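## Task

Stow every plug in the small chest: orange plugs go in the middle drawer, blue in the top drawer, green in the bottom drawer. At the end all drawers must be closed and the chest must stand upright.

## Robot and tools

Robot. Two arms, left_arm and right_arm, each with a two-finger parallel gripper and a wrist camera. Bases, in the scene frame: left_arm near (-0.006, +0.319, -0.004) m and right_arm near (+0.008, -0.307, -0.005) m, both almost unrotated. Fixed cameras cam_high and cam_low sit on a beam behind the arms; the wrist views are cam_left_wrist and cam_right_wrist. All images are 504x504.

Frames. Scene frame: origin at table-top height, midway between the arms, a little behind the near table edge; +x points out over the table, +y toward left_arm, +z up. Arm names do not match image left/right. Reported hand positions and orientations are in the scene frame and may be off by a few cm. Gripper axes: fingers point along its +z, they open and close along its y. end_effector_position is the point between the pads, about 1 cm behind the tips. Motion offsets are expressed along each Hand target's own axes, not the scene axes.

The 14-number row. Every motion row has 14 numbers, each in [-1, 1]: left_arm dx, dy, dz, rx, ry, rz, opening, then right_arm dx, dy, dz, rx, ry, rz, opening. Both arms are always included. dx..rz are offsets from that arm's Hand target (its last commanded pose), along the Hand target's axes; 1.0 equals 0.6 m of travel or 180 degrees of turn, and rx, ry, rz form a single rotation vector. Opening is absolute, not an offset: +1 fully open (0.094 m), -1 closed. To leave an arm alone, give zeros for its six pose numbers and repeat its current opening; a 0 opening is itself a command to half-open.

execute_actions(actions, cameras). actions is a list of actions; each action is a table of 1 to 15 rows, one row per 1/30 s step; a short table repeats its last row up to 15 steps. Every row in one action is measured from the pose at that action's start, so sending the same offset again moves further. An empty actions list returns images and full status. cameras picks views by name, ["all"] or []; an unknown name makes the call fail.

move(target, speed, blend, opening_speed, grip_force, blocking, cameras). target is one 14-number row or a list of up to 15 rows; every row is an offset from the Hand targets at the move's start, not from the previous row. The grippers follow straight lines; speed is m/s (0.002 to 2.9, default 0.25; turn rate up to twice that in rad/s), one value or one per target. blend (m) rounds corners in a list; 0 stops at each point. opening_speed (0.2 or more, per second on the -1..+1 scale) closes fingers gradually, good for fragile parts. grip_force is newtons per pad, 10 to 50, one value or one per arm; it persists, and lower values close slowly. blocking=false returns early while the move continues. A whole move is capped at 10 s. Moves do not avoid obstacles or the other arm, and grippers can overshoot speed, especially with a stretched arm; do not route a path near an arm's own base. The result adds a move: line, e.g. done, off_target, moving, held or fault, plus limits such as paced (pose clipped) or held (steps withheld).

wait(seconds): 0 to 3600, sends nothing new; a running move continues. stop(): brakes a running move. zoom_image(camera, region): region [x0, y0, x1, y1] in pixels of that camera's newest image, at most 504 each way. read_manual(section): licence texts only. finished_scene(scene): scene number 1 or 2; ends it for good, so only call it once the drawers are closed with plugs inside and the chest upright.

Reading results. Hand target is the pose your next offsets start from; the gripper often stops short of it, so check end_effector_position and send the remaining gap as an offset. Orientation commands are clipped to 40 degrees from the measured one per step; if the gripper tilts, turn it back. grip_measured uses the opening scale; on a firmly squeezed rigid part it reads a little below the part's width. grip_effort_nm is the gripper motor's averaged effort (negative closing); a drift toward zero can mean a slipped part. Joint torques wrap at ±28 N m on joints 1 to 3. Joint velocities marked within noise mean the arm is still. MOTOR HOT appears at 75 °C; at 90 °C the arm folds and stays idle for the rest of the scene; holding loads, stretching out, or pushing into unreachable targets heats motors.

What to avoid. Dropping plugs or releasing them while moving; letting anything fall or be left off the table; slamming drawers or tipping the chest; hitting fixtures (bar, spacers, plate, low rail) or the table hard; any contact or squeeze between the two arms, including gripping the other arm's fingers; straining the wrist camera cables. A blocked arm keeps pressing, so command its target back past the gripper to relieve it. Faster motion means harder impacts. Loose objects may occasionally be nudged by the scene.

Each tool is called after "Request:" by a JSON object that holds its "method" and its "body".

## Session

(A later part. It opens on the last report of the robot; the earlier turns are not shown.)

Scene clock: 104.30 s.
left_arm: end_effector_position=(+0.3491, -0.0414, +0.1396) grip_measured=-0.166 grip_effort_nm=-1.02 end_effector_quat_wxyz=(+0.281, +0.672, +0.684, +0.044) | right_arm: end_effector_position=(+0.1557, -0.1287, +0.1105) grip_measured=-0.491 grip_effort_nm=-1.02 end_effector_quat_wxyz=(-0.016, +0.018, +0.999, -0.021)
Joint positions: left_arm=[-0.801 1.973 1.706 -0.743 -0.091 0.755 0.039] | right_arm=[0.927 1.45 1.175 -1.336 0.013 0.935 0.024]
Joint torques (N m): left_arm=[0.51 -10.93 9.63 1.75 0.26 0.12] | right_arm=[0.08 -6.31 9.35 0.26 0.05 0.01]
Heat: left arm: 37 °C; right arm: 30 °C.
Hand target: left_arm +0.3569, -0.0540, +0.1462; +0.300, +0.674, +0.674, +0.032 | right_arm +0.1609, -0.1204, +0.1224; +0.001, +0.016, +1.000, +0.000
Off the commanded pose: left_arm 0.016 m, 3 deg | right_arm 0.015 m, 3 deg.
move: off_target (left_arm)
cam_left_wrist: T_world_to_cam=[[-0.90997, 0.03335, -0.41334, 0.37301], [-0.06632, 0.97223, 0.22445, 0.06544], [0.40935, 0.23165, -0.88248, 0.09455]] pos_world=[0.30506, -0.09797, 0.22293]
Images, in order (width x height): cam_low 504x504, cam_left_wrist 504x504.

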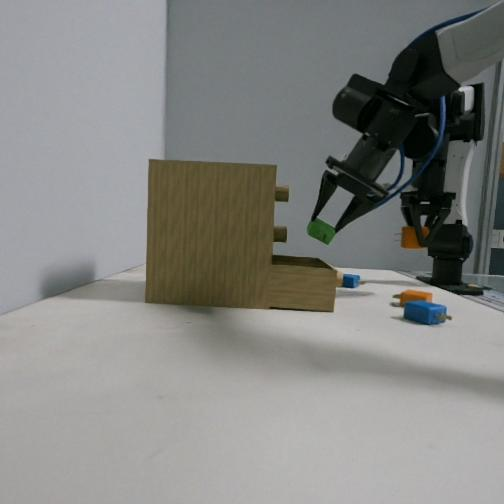

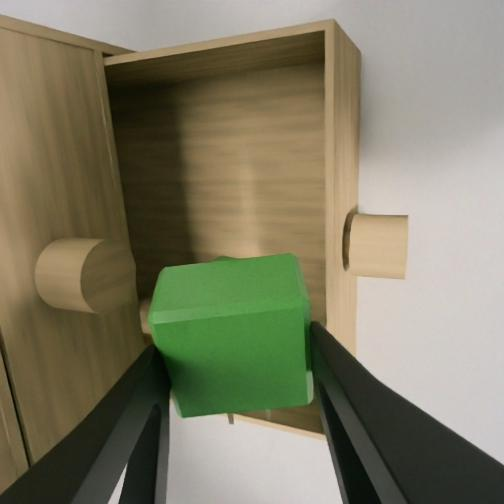

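Request:
{"method": "move", "body": {"target": [[-0.007,-0.003,0.19,0,0,0,-0.5,0,0,0,0,0,0,-0.5]], "speed": 0.15, "cameras": ["cam_left_wrist"]}}

Scene clock: 106.60 s.
left_arm: end_effector_position=(+0.3987, -0.0905, +0.0561) grip_measured=-0.166 grip_effort_nm=-1.02 end_effector_quat_wxyz=(+0.290, +0.671, +0.681, +0.033) | right_arm: end_effector_position=(+0.1518, -0.1317, +0.1108) grip_measured=-0.491 grip_effort_nm=-1.02 end_effector_quat_wxyz=(-0.025, +0.022, +0.999, -0.027)
Joint positions: left_arm=[-0.791 2.286 1.849 -0.553 -0.065 0.761 0.039] | right_arm=[0.926 1.45 1.175 -1.355 0.006 0.941 0.024]
Joint torques (N m): left_arm=[0.14 -13.01 9.37 1.75 0.02 0.09] | right_arm=[0.2 -6.31 9.36 0.38 0.12 -0.04]
Heat: left arm: 37 °C; right arm: 30 °C.
Hand target: left_arm +0.4059, -0.0993, +0.0538; +0.300, +0.674, +0.674, +0.032 | right_arm +0.1609, -0.1203, +0.1224; +0.001, +0.016, +1.000, +0.000
Off the commanded pose: left_arm 0.012 m, 1 deg | right_arm 0.019 m, 4 deg.
move: off_target (left_arm)
cam_left_wrist: T_world_to_cam=[[-0.90991, 0.03092, -0.41364, 0.38502], [-0.05684, 0.97852, 0.19817, 0.13346], [0.41089, 0.20383, -0.88861, 0.00917]] pos_world=[0.35415, -0.14437, 0.14097]

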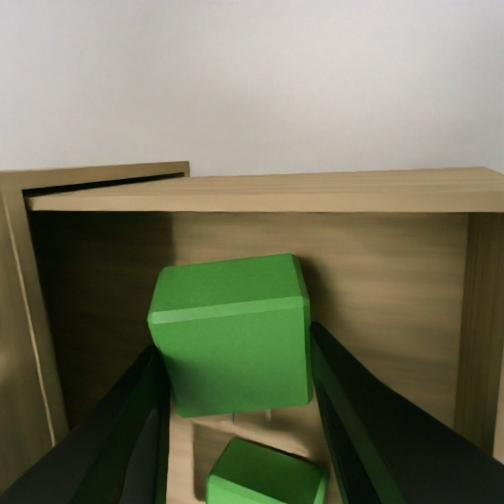

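Request:
{"method": "move", "body": {"target": [[0,0,0.023,0,0,0,-0.5,0,0,0,0,0,0,-0.5],[0,0,0.023,0,0,0,0.05,0,0,0,0,0,0,-0.5],[0,0,-0.18,0,0,0,0.05,0,-0.2,-0.133,0,0,0,-0.5],[-0.001,-0.145,-0.2545,-0.274,-0.125,-0.388,0.35,0,-0.2,-0.133,0,0,0,-0.5],[0.0455,-0.156,-0.138,-0.274,-0.125,-0.388,0.35,0,-0.2,-0.133,0,0,0,-0.5]], "speed": [0.1,0.1,0.3,0.4,0.25], "cameras": ["all"]}}

Scene clock: 117.63 s.
left_arm: end_effector_position=(+0.2850, -0.0521, +0.0760) grip_measured=+0.347 grip_effort_nm=0.14 end_effector_quat_wxyz=(+0.616, -0.001, +0.788, +0.000) | right_arm: end_effector_position=(+0.1552, -0.2417, +0.1927) grip_measured=-0.491 grip_effort_nm=-1.02 end_effector_quat_wxyz=(+0.088, +0.017, +0.995, +0.040)
Joint positions: left_arm=[-1.228 2.087 1.093 0.295 -1.156 -0.665 0.063] | right_arm=[0.472 1.001 1.202 -1.561 0.013 0.475 0.024]
Joint torques (N m): left_arm=[0.95 -11.23 5.44 1.82 -0.23 0.03] | right_arm=[-0.83 -1.32 8.64 0.68 -0.05 -0.08]
Heat: left arm: 39 °C; right arm: 31 °C.
Hand target: left_arm +0.2879, -0.0523, +0.0697; +0.614, +0.001, +0.789, +0.000 | right_arm +0.1569, -0.2403, +0.2021; +0.001, +0.016, +1.000, +0.000
Off the commanded pose: left_arm 0.007 m, 0 deg | right_arm 0.010 m, 11 deg.
joint sent to its limit (right arm) — joint 4 (wrist pitch), lower limit. The joint targets are off in orientation, not in position.
move: off_target (right_arm); target 2's new opening was sent with left_arm's hand 0.022 m and 2 deg from that target
cam_left_wrist: T_world_to_cam=[[-0.09093, -0.99178, -0.09003, -0.0228], [-0.71467, 0.12794, -0.68766, 0.29603], [0.69352, 0.00181, -0.72043, -0.03801]] pos_world=[0.23585, -0.06042, 0.17414]
cam_right_wrist: T_world_to_cam=[[-0.15673, -0.98723, -0.02844, -0.21253], [-0.91345, 0.13395, 0.38427, 0.13199], [-0.37555, 0.0862, -0.92278, 0.36327]] pos_world=[0.22368, -0.25881, 0.27846]

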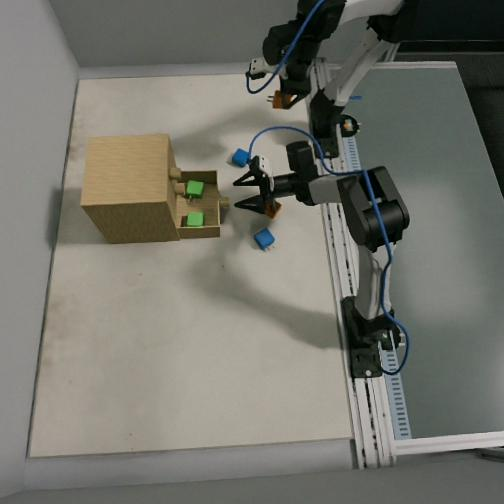

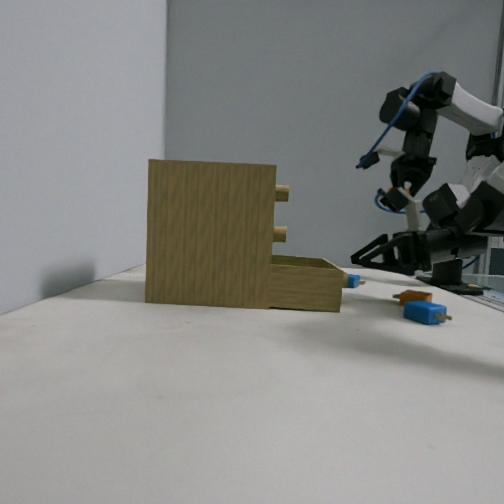

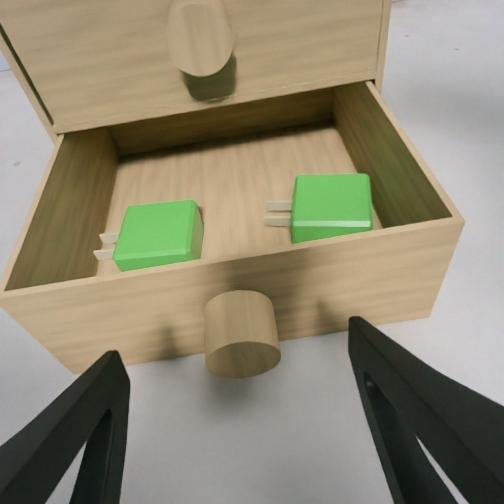

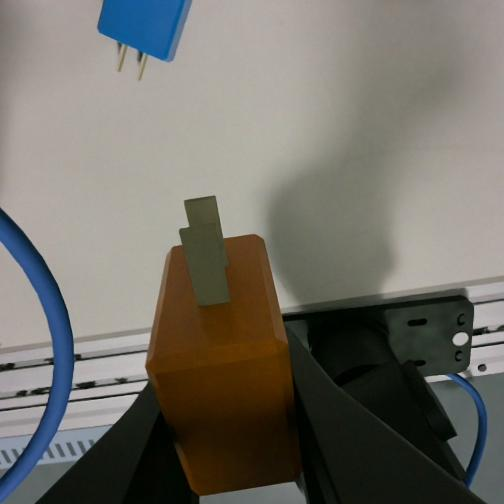

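Request:
{"method": "move", "body": {"target": [[0.034,0,0.029,0,0,0,0.35,0,0,0,0,0,0,-0.5],[-0.0245,0,0.263,0,-0.044,0,0.35,0,0,0,0,0,0,-0.5],[0.009,0,0.131,0,-0.044,0,0.35,0,0,0,0,0,0,-0.5],[-0.111,0,0.101,0,-0.044,0,0.35,0,0,0,0,0,0,-0.5],[-0.1385,0,0.211,0,-0.044,0,0.35,0,0,0,0,0,0,-0.5]], "speed": [0.2,0.15,0.25,0.25,0.2], "blend": [0.01,0,0.015,0.015,0], "cameras": ["cam_low","cam_left_wrist"]}}

Scene clock: 123.57 s.
left_arm: end_effector_position=(+0.4269, -0.0447, +0.1201) grip_measured=+0.348 grip_effort_nm=0.14 end_effector_quat_wxyz=(+0.665, -0.004, +0.746, +0.006) | right_arm: end_effector_position=(+0.1552, -0.2417, +0.1927) grip_measured=-0.491 grip_effort_nm=-1.02 end_effector_quat_wxyz=(+0.088, +0.017, +0.995, +0.040)
Joint positions: left_arm=[-0.929 2.241 1.307 0.707 -0.948 -0.19 0.063] | right_arm=[0.472 1.001 1.202 -1.561 0.013 0.475 0.024]
Joint torques (N m): left_arm=[0.46 -12.38 8.4 1.95 0.02 0.11] | right_arm=[-0.81 -1.33 8.65 0.68 -0.05 -0.08]
Heat: left arm: 40 °C; right arm: 32 °C.
Hand target: left_arm +0.4311, -0.0525, +0.1193; +0.667, +0.001, +0.745, +0.000 | right_arm +0.1569, -0.2403, +0.2021; +0.001, +0.016, +1.000, +0.000
Off the commanded pose: left_arm 0.009 m, 1 deg | right_arm 0.010 m, 11 deg.
joint sent to its limit (right arm) — joint 4 (wrist pitch), lower limit. The joint targets are off in orientation, not in position.
move: done
cam_left_wrist: T_world_to_cam=[[-0.06622, -0.99206, -0.1069, -0.00703], [-0.62097, 0.12484, -0.77383, 0.397], [0.78103, 0.01513, -0.62431, -0.15308]] pos_world=[0.36562, -0.05422, 0.21088]

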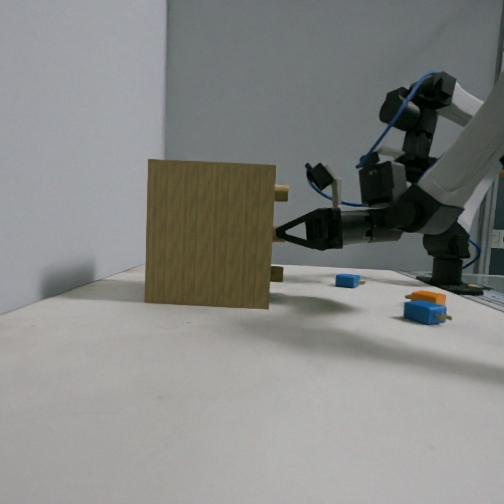

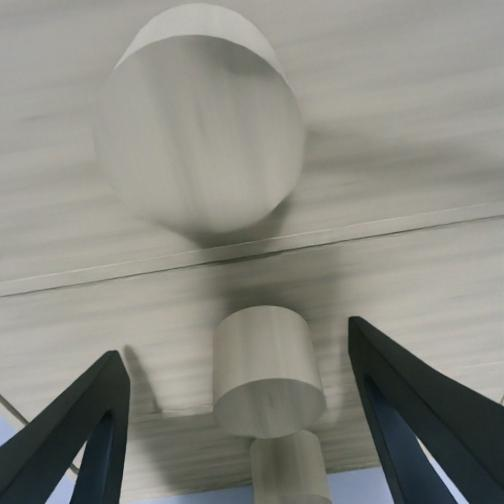

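Request:
{"method": "move", "body": {"target": [[0,0,0,0,0,0,-0.7,0,0,0,0,0,0,-0.5],[0.019,0,-0.177,0,0,0,-0.7,0,0,0,0,0,0,-0.5],[0.019,0,-0.177,0,0,0,0.2,0,0,0,0,0,0,-0.5],[0.027,0,-0.257,0,0,0,0.2,0,0,0,0,0,0,-0.5],[-0.068,0.2375,-0.46,0,0.411,0,0.4,-0.332,0.229,-0.01,0.043,-0.181,-0.497,-0.5]], "speed": [0.1,0.15,0.2,0.2,0.3], "cameras": ["all"]}}

Scene clock: 136.13 s.
left_arm: end_effector_position=(+0.1598, +0.0906, +0.1741) grip_measured=+0.397 grip_effort_nm=0.14 end_effector_quat_wxyz=(+0.076, +0.003, +0.997, +0.025) | right_arm: end_effector_position=(+0.3508, -0.1156, +0.1989) grip_measured=-0.491 grip_effort_nm=-1.03 end_effector_quat_wxyz=(-0.233, +0.683, -0.690, +0.065)
Joint positions: left_arm=[-0.996 1.591 1.534 -1.477 -0.135 -1.006 0.066] | right_arm=[0.549 1.577 1.538 -1.026 0.011 -1.046 0.024]
Joint torques (N m): left_arm=[1.52 -11.08 8.1 0.31 -0.03 0.08] | right_arm=[-0.77 -5.55 10.35 1.33 -0.18 -0.08]
Heat: left arm: 42 °C; right arm: 33 °C.
Hand target: left_arm +0.1615, +0.0902, +0.1902; +0.085, +0.001, +0.996, +0.001 | right_arm +0.3605, -0.1094, +0.2085; -0.252, +0.682, -0.683, +0.064
Off the commanded pose: left_arm 0.016 m, 3 deg | right_arm 0.015 m, 2 deg.
move: off_target (left_arm, right_arm); target 5's new opening was sent with left_arm's hand 0.016 m and 3 deg from that target
cam_left_wrist: T_world_to_cam=[[-0.12259, -0.99246, 0.0007, 0.10557], [-0.90953, 0.11263, 0.40009, 0.09889], [-0.39715, 0.04841, -0.91647, 0.3234]] pos_world=[0.23133, 0.07798, 0.25675]
cam_right_wrist: T_world_to_cam=[[0.87633, -0.19166, 0.44194, -0.4212], [-0.31044, -0.92622, 0.21388, -0.00882], [0.36835, -0.32463, -0.87117, 0.11292]] pos_world=[0.32477, -0.05224, 0.2864]

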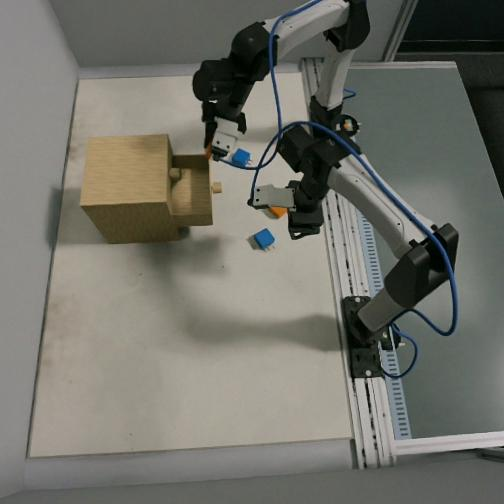

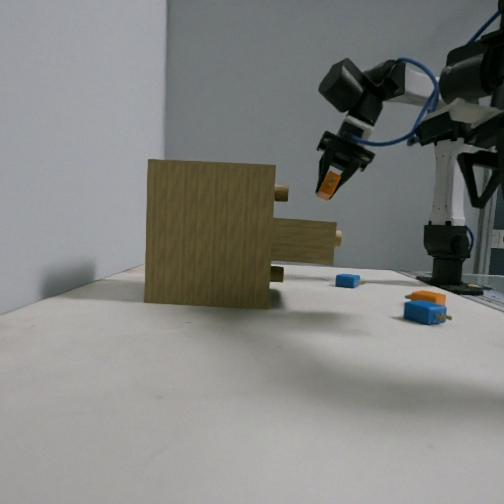

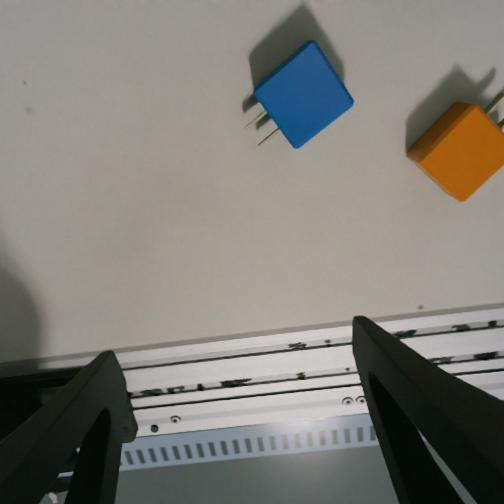

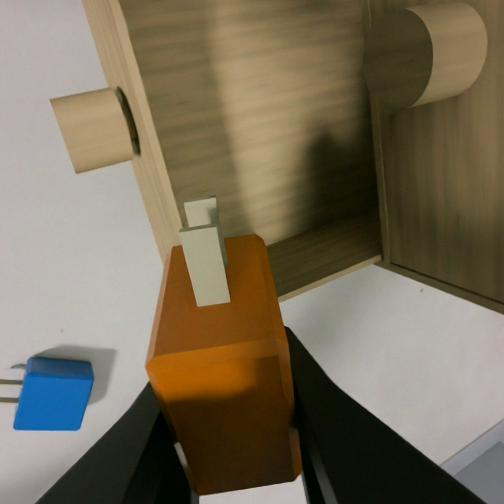

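Request:
{"method": "move", "body": {"target": [[0,0,0,0,0,0,0.4,-0.013,-0.018,0.03,0,0,0,-0.5],[0,0,0,0,0,0,0.4,-0.013,-0.018,0.182,0,0,0,-0.5]], "speed": 0.18, "blend": 0.01, "cameras": ["cam_low","cam_right_wrist"]}}

Scene clock: 146.00 s.
left_arm: end_effector_position=(+0.1592, +0.0915, +0.1741) grip_measured=+0.397 grip_effort_nm=0.14 end_effector_quat_wxyz=(+0.074, +0.003, +0.997, +0.026) | right_arm: end_effector_position=(+0.4116, -0.0802, +0.1219) grip_measured=-0.491 grip_effort_nm=-1.02 end_effector_quat_wxyz=(-0.243, +0.681, -0.688, +0.067)
Joint positions: left_arm=[-0.996 1.591 1.534 -1.482 -0.135 -1.006 0.066] | right_arm=[0.549 1.819 1.499 -0.726 0.011 -1.047 0.024]
Joint torques (N m): left_arm=[1.31 -11.4 8.35 0.37 0 0.12] | right_arm=[-0.36 -7.88 7.88 1.43 -0.16 -0.03]
Heat: left arm: 42 °C; right arm: 34 °C.
Hand target: left_arm +0.1615, +0.0903, +0.1902; +0.085, +0.001, +0.996, +0.001 | right_arm +0.4169, -0.0746, +0.1208; -0.252, +0.682, -0.683, +0.064
Off the commanded pose: left_arm 0.016 m, 3 deg | right_arm 0.008 m, 1 deg.
move: done
cam_right_wrist: T_world_to_cam=[[0.86848, -0.19553, 0.45554, -0.43246], [-0.31359, -0.9284, 0.19935, 0.06219], [0.38394, -0.31598, -0.86761, 0.02871]] pos_world=[0.38407, -0.01775, 0.20951]

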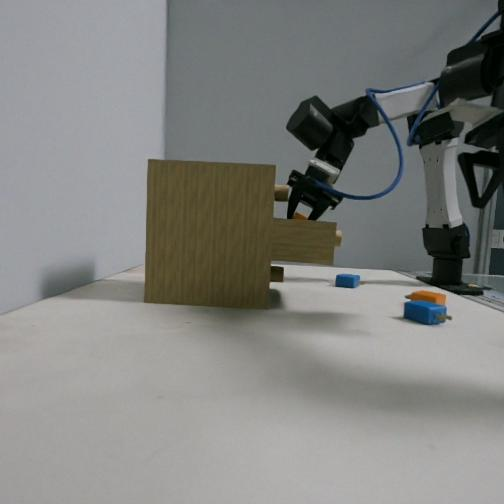

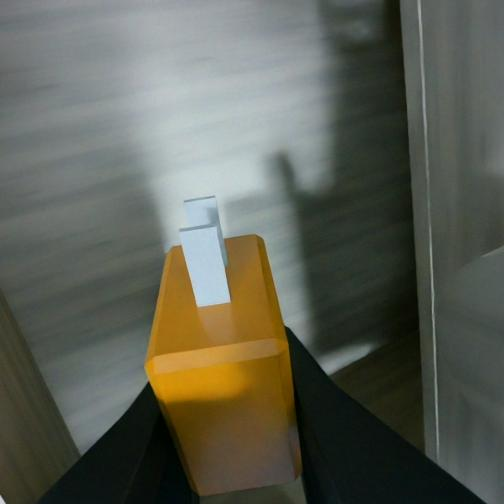

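Request:
{"method": "move", "body": {"target": [[0,0,0,0,0,0,0.4,0,0,0.02,0,0,0,-0.5],[0,0,0,0,0,0,0.4,0,0,0.02,0,0,0,-0.2],[0,0,0,0,0,0,0.4,0,0,-0.2,0,0,0,-0.2]], "speed": [0.1,0.15,0.25], "cameras": ["cam_right_wrist"]}}

Scene clock: 149.23 s.
left_arm: end_effector_position=(+0.1592, +0.0915, +0.1741) grip_measured=+0.397 grip_effort_nm=0.14 end_effector_quat_wxyz=(+0.074, +0.003, +0.997, +0.026) | right_arm: end_effector_position=(+0.3638, -0.1066, +0.2086) grip_measured=-0.202 grip_effort_nm=0.10 end_effector_quat_wxyz=(-0.234, +0.688, -0.684, +0.064)
Joint positions: left_arm=[-0.996 1.591 1.534 -1.482 -0.135 -1.006 0.066] | right_arm=[0.55 1.646 1.65 -1.069 0.006 -1.059 0.037]
Joint torques (N m): left_arm=[1.43 -11.3 8.39 0.39 -0.01 0.08] | right_arm=[-0.54 -8.66 9.74 1.11 -0.12 0.09]
Heat: left arm: 42 °C; right arm: 34 °C.
Hand target: left_arm +0.1615, +0.0903, +0.1902; +0.085, +0.001, +0.996, +0.001 | right_arm +0.3651, -0.1053, +0.2246; -0.252, +0.682, -0.683, +0.064
Off the commanded pose: left_arm 0.016 m, 3 deg | right_arm 0.016 m, 2 deg.
move: off_target (right_arm)
cam_right_wrist: T_world_to_cam=[[0.87871, -0.17723, 0.44323, -0.43479], [-0.29628, -0.93052, 0.2153, -0.00444], [0.37428, -0.32051, -0.87017, 0.11749]] pos_world=[0.33677, -0.04354, 0.2959]

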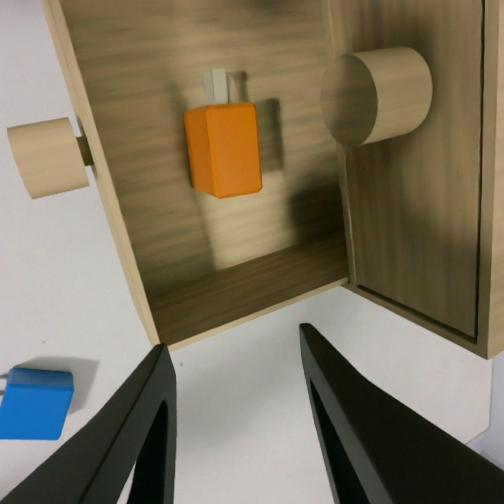

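Request:
{"method": "move", "body": {"target": [[-0.007,-0.218,0.14,0.022,0.051,0.255,0.4,0.228,0.12,-0.099,-0.027,0.189,0.551,0.4]], "speed": 0.35, "cameras": ["cam_left_wrist","cam_right_wrist","cam_high"]}}

Scene clock: 153.57 s.
left_arm: end_effector_position=(+0.1812, -0.0342, +0.1094) grip_measured=+0.397 grip_effort_nm=0.14 end_effector_quat_wxyz=(+0.005, +0.383, +0.924, +0.004) | right_arm: end_effector_position=(+0.2891, -0.2470, +0.2010) grip_measured=+0.398 grip_effort_nm=0.10 end_effector_quat_wxyz=(+0.042, +0.096, +0.994, +0.007)
Joint positions: left_arm=[-1.057 2.078 1.904 -1.395 0.005 -0.29 0.066] | right_arm=[0.252 1.569 1.654 -1.555 0.016 0.415 0.066]
Joint torques (N m): left_arm=[-0.14 -10.93 8.38 0.24 0.12 0.19] | right_arm=[-0.8 -8.94 5.83 0.42 -0.09 0.08]
Heat: left arm: 41 °C; right arm: 34 °C.
Hand target: left_arm +0.1796, -0.0405, +0.1079; +0.000, +0.392, +0.920, +0.000 | right_arm +0.2826, -0.2481, +0.2097; +0.001, +0.104, +0.995, -0.001
Off the commanded pose: left_arm 0.007 m, 1 deg | right_arm 0.011 m, 5 deg.
joint sent to its limit (right arm) — joint 4 (wrist pitch), lower limit. The joint targets are off in orientation, not in position.
move: off_target (right_arm)
cam_left_wrist: T_world_to_cam=[[-0.78073, -0.62248, 0.05456, 0.11039], [-0.50891, 0.68409, 0.52253, 0.09196], [-0.36258, 0.38019, -0.85088, 0.27653]] pos_world=[0.23325, -0.09933, 0.18121]
cam_right_wrist: T_world_to_cam=[[-0.31105, -0.9494, 0.04351, -0.15707], [-0.83678, 0.29528, 0.46109, 0.25406], [-0.45061, 0.10701, -0.88628, 0.44113]] pos_world=[0.36251, -0.27135, 0.28066]
Images, in order (width x height): cam_high 504x504, cam_left_wrist 504x504, cam_right_wrist 504x504.

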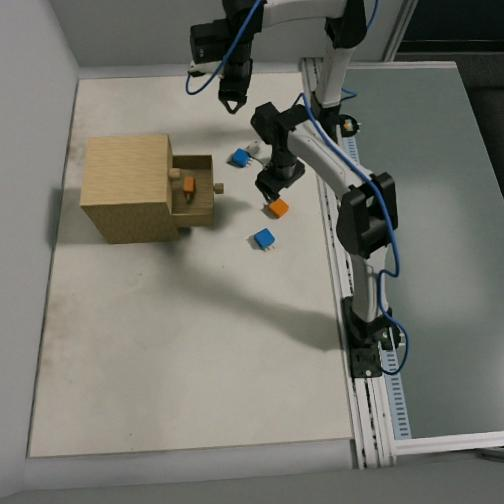

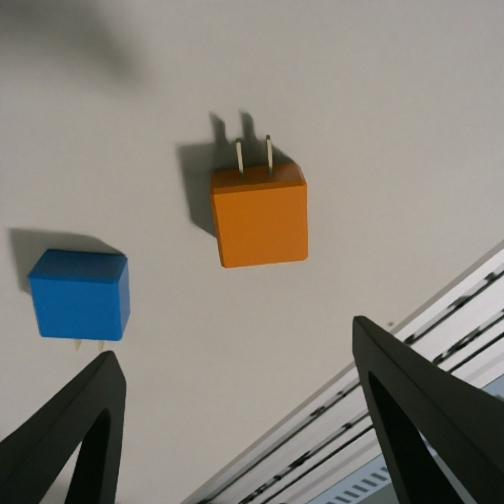

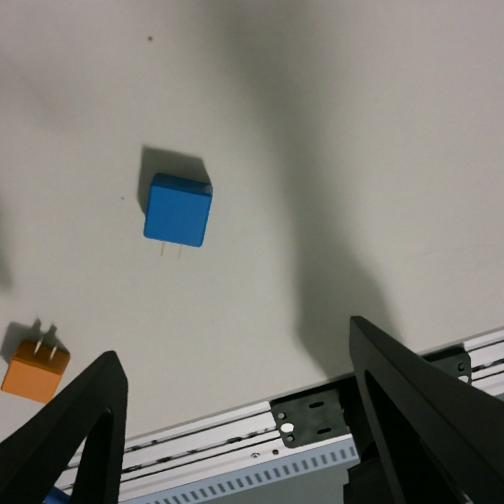

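Request:
{"method": "move", "body": {"target": [[-0.001,-0.021,0.156,0,0,0,0.4,0,0,0,0,0,0,0.4],[-0.001,-0.021,0.156,0,0,0,-0.5,0,0,0,0,0,0,0.4],[-0.001,-0.021,-0.07,0,0,0,-0.5,0,0,0,0,0,0,0.4],[-0.13,0.297,-0.163,-0.097,-0.175,0.236,-0.5,0.026,0.07,0.171,0,0,0.056,0.4]], "speed": [0.2,0.2,0.25,0.3], "cameras": ["cam_left_wrist","cam_right_wrist","cam_low"]}}

Scene clock: 163.43 s.
left_arm: end_effector_position=(+0.3598, +0.0274, +0.1757) grip_measured=-0.155 grip_effort_nm=-1.02 end_effector_quat_wxyz=(+0.257, +0.679, +0.687, +0.033) | right_arm: end_effector_position=(+0.2755, -0.2076, +0.1117) grip_measured=+0.398 grip_effort_nm=0.10 end_effector_quat_wxyz=(+0.006, +0.189, +0.982, -0.002)
Joint positions: left_arm=[-0.645 1.864 1.723 -0.914 0.01 0.888 0.04] | right_arm=[0.398 1.589 1.319 -1.276 0.015 0.75 0.066]
Joint torques (N m): left_arm=[1.05 -17.59 6.68 1.66 0.27 0.16] | right_arm=[0.06 -5.08 6.12 0.45 -0.04 0.09]
Heat: left arm: 42 °C; right arm: 33 °C.
Hand target: left_arm +0.3621, +0.0268, +0.2058; +0.300, +0.674, +0.674, +0.032 | right_arm +0.2762, -0.2040, +0.1070; +0.001, +0.191, +0.982, +0.000
Off the commanded pose: left_arm 0.030 m, 5 deg | right_arm 0.006 m, 1 deg.
move: off_target (left_arm)
cam_left_wrist: T_world_to_cam=[[-0.92883, 0.05034, -0.36707, 0.39347], [-0.04508, 0.96801, 0.24683, -0.02028], [0.36775, 0.24581, -0.89685, 0.12321]] pos_world=[0.31925, -0.03046, 0.25994]
cam_right_wrist: T_world_to_cam=[[-0.47905, -0.87453, 0.07554, -0.06181], [-0.73096, 0.44509, 0.51729, 0.26789], [-0.48601, 0.19259, -0.85247, 0.37533]] pos_world=[0.34862, -0.24558, 0.18605]
Images, in order (width x height): cam_low 504x504, cam_left_wrist 504x504, cam_right_wrist 504x504.

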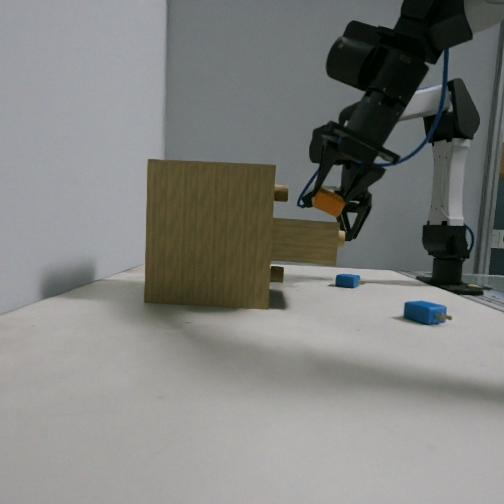

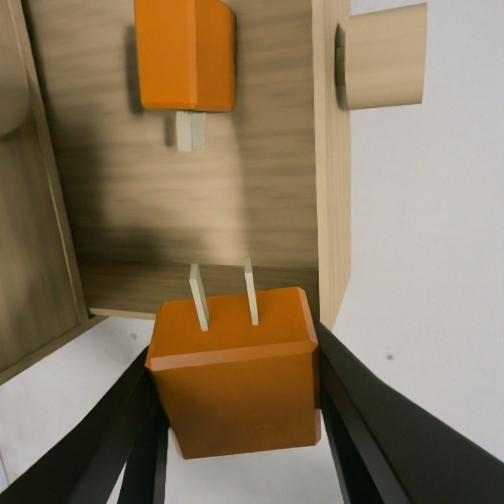

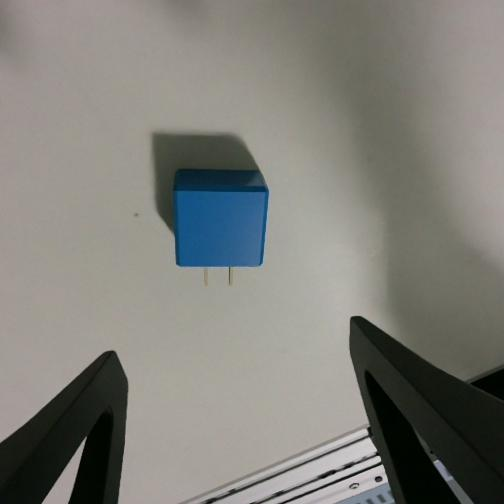

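Request:
{"method": "move", "body": {"target": [[0,-0.0035,0.189,0,0,0,-0.5,0.003,0.0065,0.16,0,0,0.039,0.4],[0,-0.0035,0.189,0,0,0,-0.5,0.003,0.0065,0.16,0,0,0.039,-0.5]], "speed": 0.15, "cameras": ["cam_left_wrist","cam_right_wrist","cam_low"]}}

Scene clock: 167.47 s.
left_arm: end_effector_position=(+0.4063, -0.0102, +0.1232) grip_measured=-0.155 grip_effort_nm=-1.02 end_effector_quat_wxyz=(+0.307, +0.670, +0.675, +0.034) | right_arm: end_effector_position=(+0.2784, -0.2023, +0.0163) grip_measured=-0.139 grip_effort_nm=-1.13 end_effector_quat_wxyz=(+0.009, +0.251, +0.968, +0.000)
Joint positions: left_arm=[-0.645 2.019 1.673 -0.606 0.019 0.888 0.04] | right_arm=[0.41 1.686 1.033 -0.886 0.015 0.887 0.04]
Joint torques (N m): left_arm=[0.53 -9.88 8.46 1.66 0.12 0.11] | right_arm=[0.14 -5.3 5.68 0.41 -0.03 0.06]
Heat: left arm: 42 °C; right arm: 33 °C.
Hand target: left_arm +0.4108, -0.0145, +0.1121; +0.300, +0.674, +0.674, +0.031 | right_arm +0.2761, -0.1998, +0.0109; +0.001, +0.250, +0.968, +0.000
Off the commanded pose: left_arm 0.013 m, 1 deg | right_arm 0.006 m, 1 deg.
move: off_target (left_arm)
cam_left_wrist: T_world_to_cam=[[-0.89788, 0.02926, -0.43927, 0.41541], [-0.05409, 0.9829, 0.17603, 0.04373], [0.43691, 0.18181, -0.88094, 0.03757]] pos_world=[0.35894, -0.06196, 0.20788]
cam_right_wrist: T_world_to_cam=[[-0.58593, -0.80756, 0.06735, -0.00516], [-0.673, 0.53123, 0.51465, 0.3184], [-0.45139, 0.25622, -0.85475, 0.29771]] pos_world=[0.34565, -0.24959, 0.09095]
Images, in order (width x height): cam_low 504x504, cam_left_wrist 504x504, cam_right_wrist 504x504.

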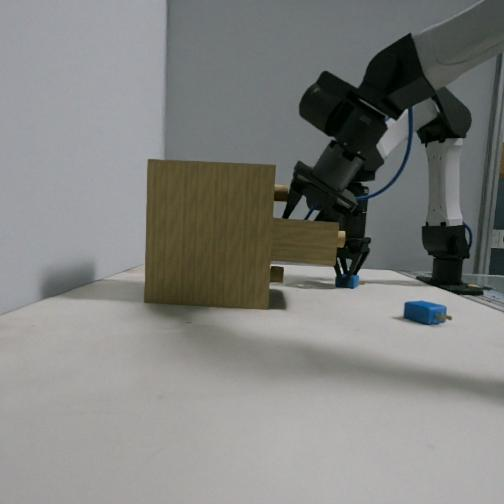

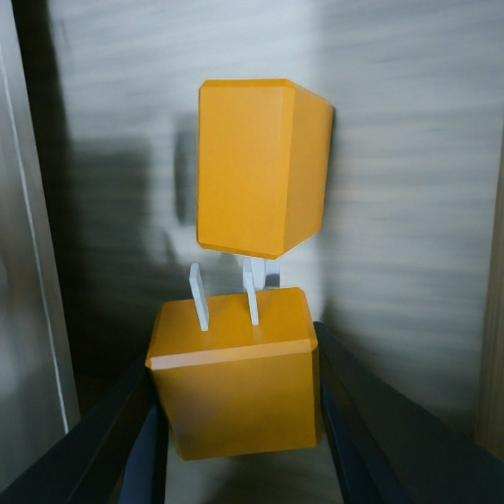

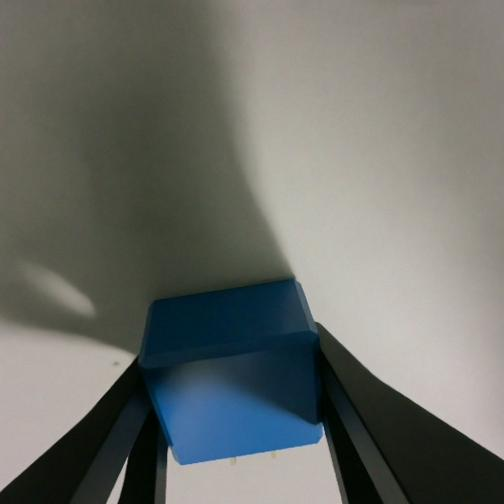

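Request:
{"method": "move", "body": {"target": [[0.018,-0.012,0.02,0,0,0,-0.5,0,0,-0.1,0,0,0,-0.5],[0.018,-0.012,0.02,0,0,0,0.05,0,0,-0.1,0,0,0,-0.5],[0.018,-0.012,-0.18,0,0,0,0.05,0,0,-0.2,0,0,0,-0.5],[-0.0915,-0.2187,-0.116,-0.296,-0.152,-0.375,0.35,0,0,-0.2,0,0,0,-0.5]], "speed": [0.12,0.1,0.25,0.4], "cameras": ["cam_left_wrist","cam_right_wrist","cam_high"]}}

Scene clock: 177.13 s.
left_arm: end_effector_position=(+0.2567, -0.0471, +0.1280) grip_measured=+0.347 grip_effort_nm=0.14 end_effector_quat_wxyz=(+0.650, +0.014, +0.760, +0.002) | right_arm: end_effector_position=(+0.2735, -0.2041, +0.1140) grip_measured=-0.137 grip_effort_nm=-1.02 end_effector_quat_wxyz=(-0.016, +0.250, +0.968, -0.018)
Joint positions: left_arm=[-1.299 1.945 1.024 0.344 -1.252 -0.541 0.063] | right_arm=[0.412 1.637 1.378 -1.341 0.015 0.888 0.041]
Joint torques (N m): left_arm=[0.23 -9.57 8.44 1.58 -0.53 -0.15] | right_arm=[0.13 -9.39 9.26 0.08 -0.03 0.07]
Heat: left arm: 42 °C; right arm: 32 °C.
Hand target: left_arm +0.2580, -0.0519, +0.1303; +0.655, +0.000, +0.755, +0.000 | right_arm +0.2760, -0.1997, +0.1310; +0.001, +0.251, +0.968, +0.000
Off the commanded pose: left_arm 0.005 m, 2 deg | right_arm 0.018 m, 3 deg.
move: off_target (right_arm); target 2's new opening was sent with left_arm's hand 0.027 m and 3 deg from that target
cam_left_wrist: T_world_to_cam=[[-0.10213, -0.98746, -0.1204, -0.00872], [-0.64697, 0.15787, -0.746, 0.30245], [0.75565, 0.00171, -0.65497, -0.00537]] pos_world=[0.19884, -0.05635, 0.22106]
cam_right_wrist: T_world_to_cam=[[-0.57923, -0.80648, 0.11865, -0.02339], [-0.64408, 0.542, 0.53981, 0.25714], [-0.49966, 0.23626, -0.83338, 0.38624]] pos_world=[0.34506, -0.24948, 0.18586]
Images, in order (width x height): cam_high 504x504, cam_left_wrist 504x504, cam_right_wrist 504x504.

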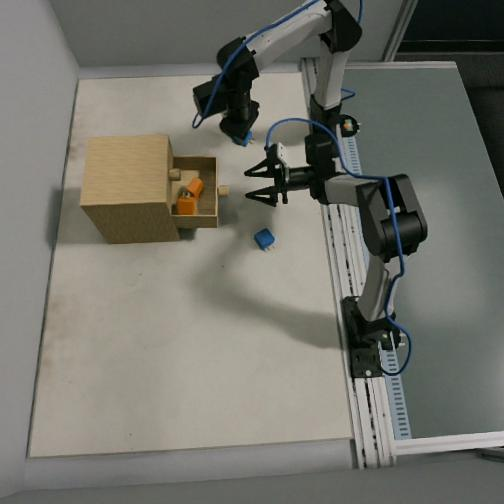

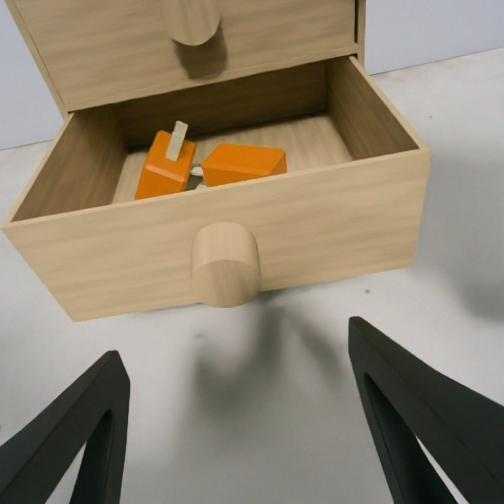

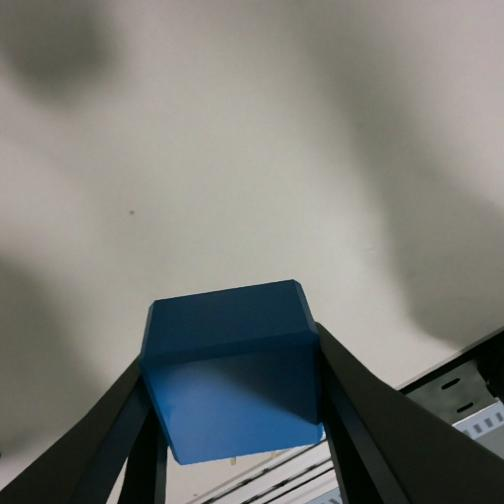

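Request:
{"method": "zoom_image", "body": {"camera": "cam_left_wrist", "region": [90, 60, 350, 270]}}

Request:
{"method": "zoom_image", "body": {"camera": "cam_high", "region": [150, 140, 250, 240]}}

Scaled by 1.938 from the camera's image (finer frame: 720x720).

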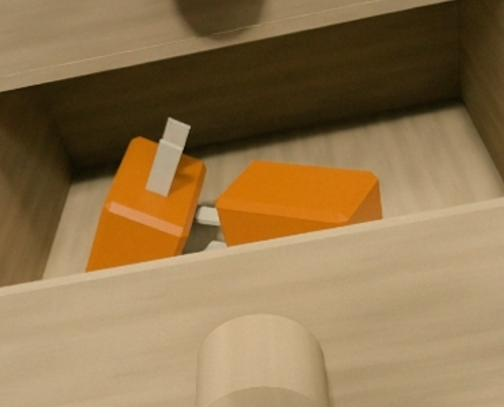

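Scaled by 5.040 from the camera's image (finer frame: 720x720).

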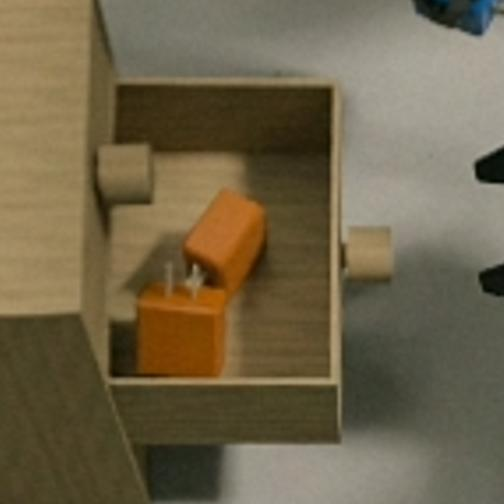

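Request:
{"method": "move", "body": {"target": [[-0.127,0.142,0.15,0.296,0.152,0.375,0.1,0,0,0,0,0,0,-0.5],[0.014,0.071,0.2595,0.296,0.152,0.375,0.1,0,0,0,0,0,0,-0.5],[0.014,0.071,0.2595,0.296,0.152,0.375,-0.5,0,0,0,0,0,0,-0.5]], "speed": [0.4,0.15,0.1], "cameras": ["cam_left_wrist","cam_low"]}}

Scene clock: 186.37 s.
left_arm: end_effector_position=(+0.4114, -0.0174, +0.1220) grip_measured=-0.178 grip_effort_nm=-1.05 end_effector_quat_wxyz=(+0.333, +0.668, +0.665, +0.025) | right_arm: end_effector_position=(+0.2735, -0.2041, +0.1140) grip_measured=-0.137 grip_effort_nm=-1.02 end_effector_quat_wxyz=(-0.016, +0.250, +0.968, -0.018)
Joint positions: left_arm=[-0.641 2.015 1.63 -0.514 0.046 0.893 0.039] | right_arm=[0.412 1.637 1.378 -1.341 0.015 0.888 0.041]
Joint torques (N m): left_arm=[1.06 -10.32 7.31 1.23 -0.05 0.07] | right_arm=[0.14 -9.37 9.25 0.08 -0.03 0.08]
Motor temperatures (°C): left_arm=[18 42 32 25 19 21 21] | right_arm=[19 28 32 22 16 20 21]
Heat: left arm: 42 °C; right arm: 32 °C.
Hand target: left_arm +0.4110, -0.0092, +0.0999; +0.300, +0.674, +0.674, +0.032 | right_arm +0.2760, -0.1997, +0.1310; +0.001, +0.251, +0.968, +0.000
Off the commanded pose: left_arm 0.023 m, 4 deg | right_arm 0.018 m, 3 deg.
move: off_target (left_arm); target 3's new opening was sent with left_arm's hand 0.020 m and 3 deg from that target
cam_left_wrist: T_world_to_cam=[[-0.88354, 0.02304, -0.46779, 0.41718], [-0.04184, 0.99091, 0.12782, 0.05223], [0.46648, 0.13251, -0.87455, 0.02177]] pos_world=[0.36062, -0.06425, 0.20751]
Images, in order (width x height): cam_low 504x504, cam_left_wrist 504x504.

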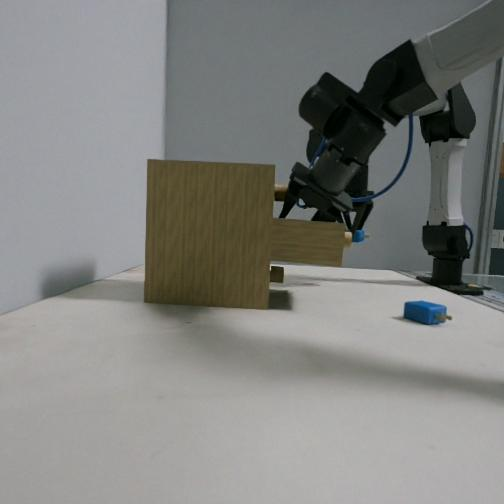

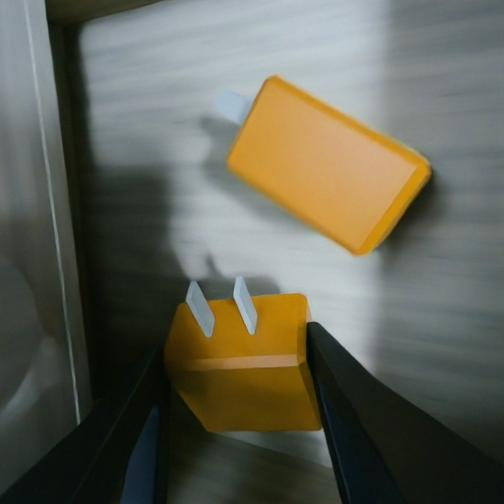

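Request:
{"method": "move", "body": {"target": [[-0.032,0,0.001,0.007,0.074,0.037,-0.5,0,0,0,0,0,0,-0.5],[-0.032,0,0.001,0.007,0.074,0.037,0.05,0,0,0,0,0,0,-0.5],[-0.032,0,-0.17,0,0,0,0.05,0,0,0,0,0,0,-0.5]], "speed": [0.1,0.1,0.2], "cameras": ["cam_left_wrist","cam_low"]}}

Scene clock: 192.07 s.
left_arm: end_effector_position=(+0.3621, +0.0108, +0.1706) grip_measured=+0.048 grip_effort_nm=0.14 end_effector_quat_wxyz=(+0.271, +0.684, +0.676, +0.038) | right_arm: end_effector_position=(+0.2735, -0.2041, +0.1140) grip_measured=-0.137 grip_effort_nm=-1.02 end_effector_quat_wxyz=(-0.016, +0.250, +0.968, -0.018)
Joint positions: left_arm=[-0.675 1.884 1.715 -0.855 -0.007 0.887 0.049] | right_arm=[0.412 1.637 1.378 -1.341 0.015 0.888 0.041]
Joint torques (N m): left_arm=[1.31 -16.17 6.63 1.73 0.22 -0.12] | right_arm=[0.13 -9.4 9.26 0.08 -0.03 0.07]
Heat: left arm: 42 °C; right arm: 32 °C.
Hand target: left_arm +0.3638, +0.0099, +0.1903; +0.300, +0.674, +0.674, +0.032 | right_arm +0.2760, -0.1997, +0.1310; +0.001, +0.251, +0.968, +0.000
Off the commanded pose: left_arm 0.020 m, 4 deg | right_arm 0.018 m, 3 deg.
move: off_target (left_arm); target 2's new opening was sent with left_arm's hand 0.019 m and 2 deg from that target
cam_left_wrist: T_world_to_cam=[[-0.91532, 0.06664, -0.39717, 0.39471], [-0.03268, 0.97067, 0.23818, -0.00588], [0.40139, 0.23099, -0.8863, 0.10805]] pos_world=[0.31772, -0.04555, 0.25393]
Images, in order (width x height): cam_low 504x504, cam_left_wrist 504x504.

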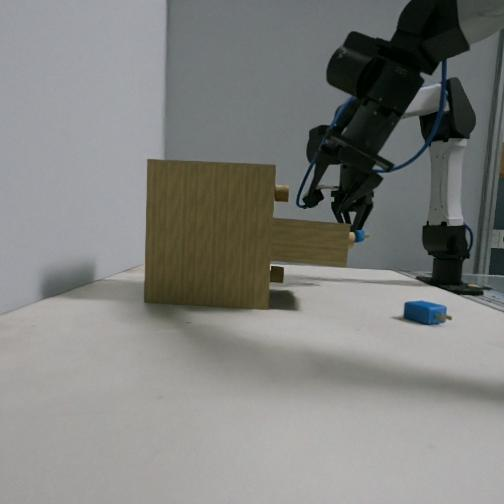

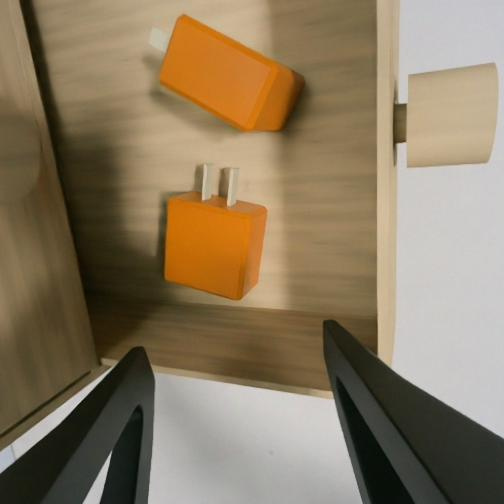

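Request:
{"method": "move", "body": {"target": [-0.085,-0.238,0.009,-0.296,-0.152,-0.375,0.35,0,0,0,0,0,0,-0.5], "speed": 0.4, "cameras": ["cam_left_wrist"]}}

Scene clock: 196.33 s.
left_arm: end_effector_position=(+0.2334, -0.0476, +0.1388) grip_measured=+0.348 grip_effort_nm=0.14 end_effector_quat_wxyz=(+0.651, +0.014, +0.759, +0.000) | right_arm: end_effector_position=(+0.2735, -0.2041, +0.1140) grip_measured=-0.137 grip_effort_nm=-1.02 end_effector_quat_wxyz=(-0.016, +0.250, +0.968, -0.018)
Joint positions: left_arm=[-1.36 1.901 1.047 0.17 -1.299 -0.657 0.063] | right_arm=[0.412 1.637 1.378 -1.341 0.015 0.888 0.041]
Joint torques (N m): left_arm=[0.21 -8.88 8.32 1.47 -0.57 -0.11] | right_arm=[0.13 -9.37 9.25 0.08 -0.03 0.07]
Heat: left arm: 42 °C; right arm: 32 °C.
Hand target: left_arm +0.2344, -0.0520, +0.1405; +0.655, +0.000, +0.755, +0.000 | right_arm +0.2760, -0.1997, +0.1310; +0.001, +0.251, +0.968, +0.000
Off the commanded pose: left_arm 0.005 m, 2 deg | right_arm 0.018 m, 3 deg.
move: done
cam_left_wrist: T_world_to_cam=[[-0.10453, -0.98765, -0.1167, -0.01016], [-0.64561, 0.15665, -0.74743, 0.29531], [0.75648, -0.00279, -0.65401, 0.01884]] pos_world=[0.17534, -0.05625, 0.23186]

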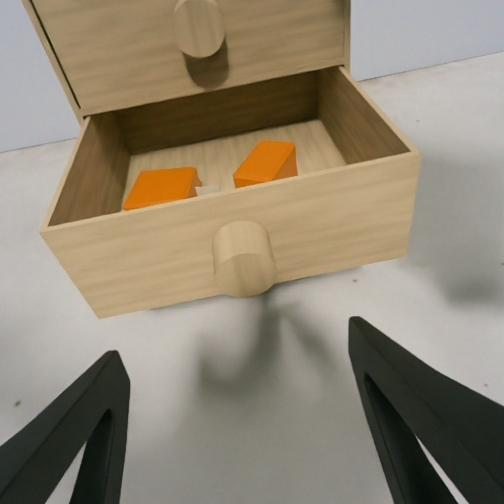

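Request:
{"method": "move", "body": {"target": [[0.04,0,0.039,0,0,0,0.35,0,0,0,0,0,0,-0.5],[-0.004,0,0.354,0,0,0,0.35,0,0,0,0,0,0,-0.5],[0.015,0,0.2135,0,0,0,0.35,0,0,0,0,0,0,-0.5],[-0.101,0,0.197,0,0,0,0.35,0,0,0,0,0,0,-0.5],[-0.117,0,0.314,0,0,0,0.35,0,0,0,0,0,0,-0.5]], "speed": [0.25,0.15,0.25,0.25,0.2], "blend": [0.01,0,0.015,0.015,0], "cameras": ["cam_low","cam_left_wrist"]}}

Scene clock: 201.93 s.
left_arm: end_effector_position=(+0.4132, -0.0504, +0.1555) grip_measured=+0.348 grip_effort_nm=0.14 end_effector_quat_wxyz=(+0.627, +0.056, +0.776, +0.034) | right_arm: end_effector_position=(+0.2858, -0.1925, +0.1241) grip_measured=-0.135 grip_effort_nm=-1.02 end_effector_quat_wxyz=(+0.009, +0.241, +0.970, +0.010)
Joint positions: left_arm=[-0.947 2.099 1.367 0.352 -0.91 -0.187 0.063] | right_arm=[0.424 1.627 1.409 -1.308 -0.001 0.881 0.041]
Joint torques (N m): left_arm=[2.32 -13.6 10.86 2.66 -0.24 -0.39] | right_arm=[-0.75 -8.36 6.95 -0.09 0.12 0.14]
Heat: left arm: 42 °C; right arm: 33 °C.
Hand target: left_arm +0.4309, -0.0518, +0.1835; +0.655, +0.000, +0.755, +0.000 | right_arm +0.2760, -0.1997, +0.1309; +0.001, +0.251, +0.968, +0.000
Off the commanded pose: left_arm 0.033 m, 9 deg | right_arm 0.014 m, 2 deg.
move: off_target (left_arm)
cam_left_wrist: T_world_to_cam=[[-0.13301, -0.96718, -0.21648, 0.03609], [-0.68297, 0.24773, -0.68716, 0.43501], [0.71824, 0.05644, -0.6935, -0.08143]] pos_world=[0.36039, -0.06826, 0.25026]

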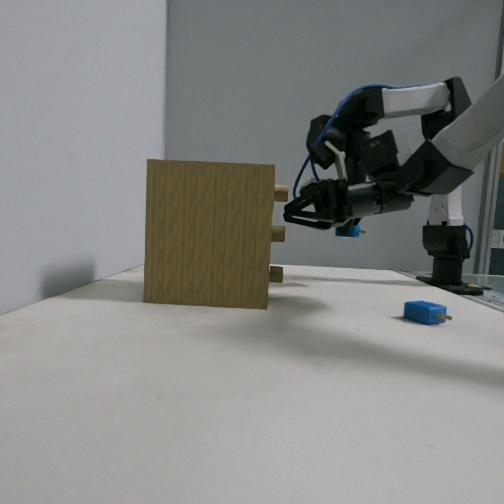

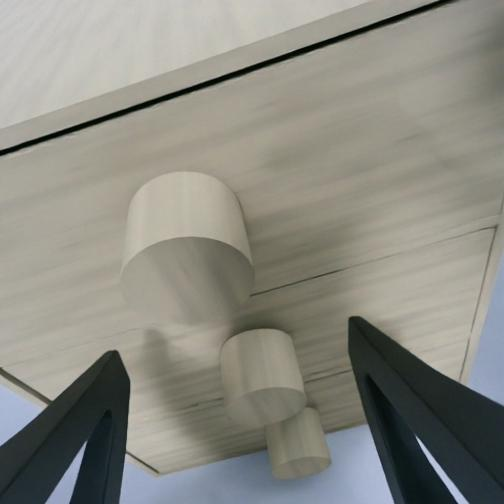

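Request:
{"method": "move", "body": {"target": [0.102,0,-0.07,0,0,0,0.35,-0.065,-0.117,0,0,0,0,-0.5], "speed": 0.15, "cameras": ["all"]}}

Scene clock: 204.70 s.
left_arm: end_effector_position=(+0.3803, -0.0531, +0.1369) grip_measured=+0.348 grip_effort_nm=0.14 end_effector_quat_wxyz=(+0.653, +0.008, +0.757, -0.004) | right_arm: end_effector_position=(+0.2803, -0.2762, +0.1223) grip_measured=-0.135 grip_effort_nm=-1.02 end_effector_quat_wxyz=(-0.011, +0.252, +0.968, +0.001)
Joint positions: left_arm=[-1.019 2.11 1.225 0.577 -0.999 -0.266 0.063] | right_arm=[0.137 1.569 1.341 -1.344 -0.01 0.617 0.041]
Joint torques (N m): left_arm=[0.38 -11.33 5.78 2.12 -0.32 -0.09] | right_arm=[-0.72 -9.21 6.19 0.18 0.13 -0.07]
Heat: left arm: 42 °C; right arm: 33 °C.
Hand target: left_arm +0.3807, -0.0519, +0.1289; +0.655, +0.000, +0.755, +0.000 | right_arm +0.2760, -0.2799, +0.1310; +0.001, +0.250, +0.968, +0.000
Off the commanded pose: left_arm 0.008 m, 1 deg | right_arm 0.010 m, 1 deg.
move: done
cam_left_wrist: T_world_to_cam=[[-0.09935, -0.98959, -0.10412, -0.0043], [-0.64242, 0.1437, -0.75276, 0.38846], [0.75989, -0.0079, -0.65001, -0.09569]] pos_world=[0.32184, -0.06083, 0.22977]
cam_right_wrist: T_world_to_cam=[[-0.58495, -0.8071, 0.08014, -0.07261], [-0.652, 0.52669, 0.54543, 0.29348], [-0.48242, 0.2668, -0.83432, 0.41722]] pos_world=[0.35015, -0.32449, 0.19384]

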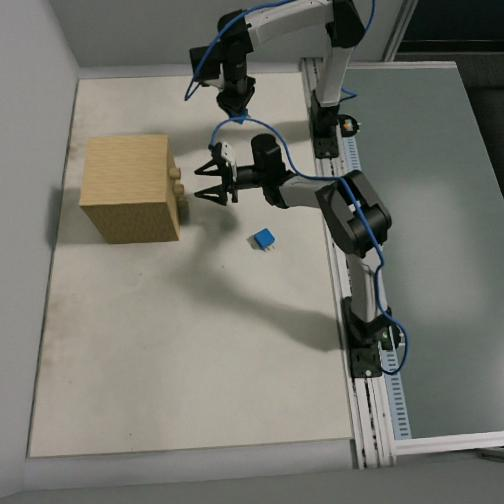

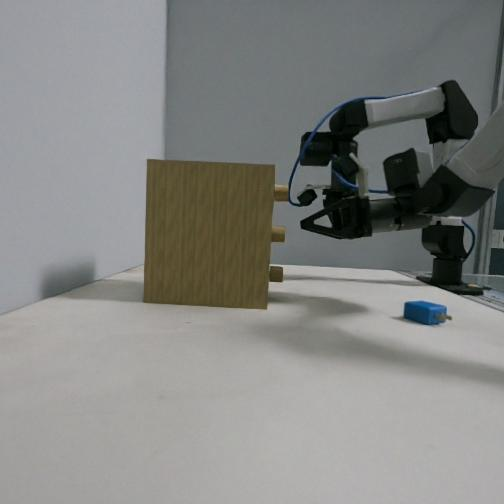

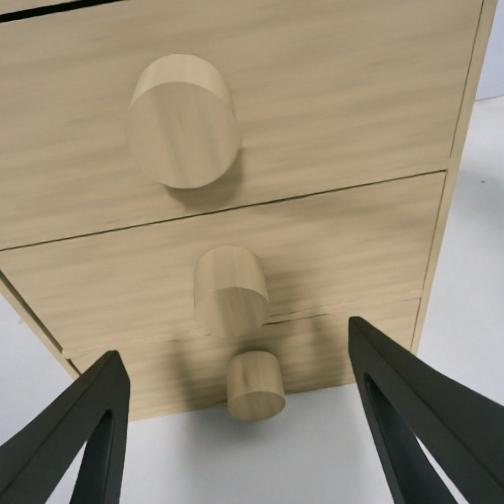

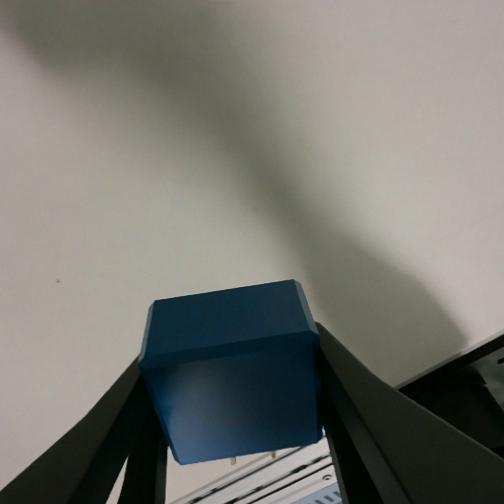

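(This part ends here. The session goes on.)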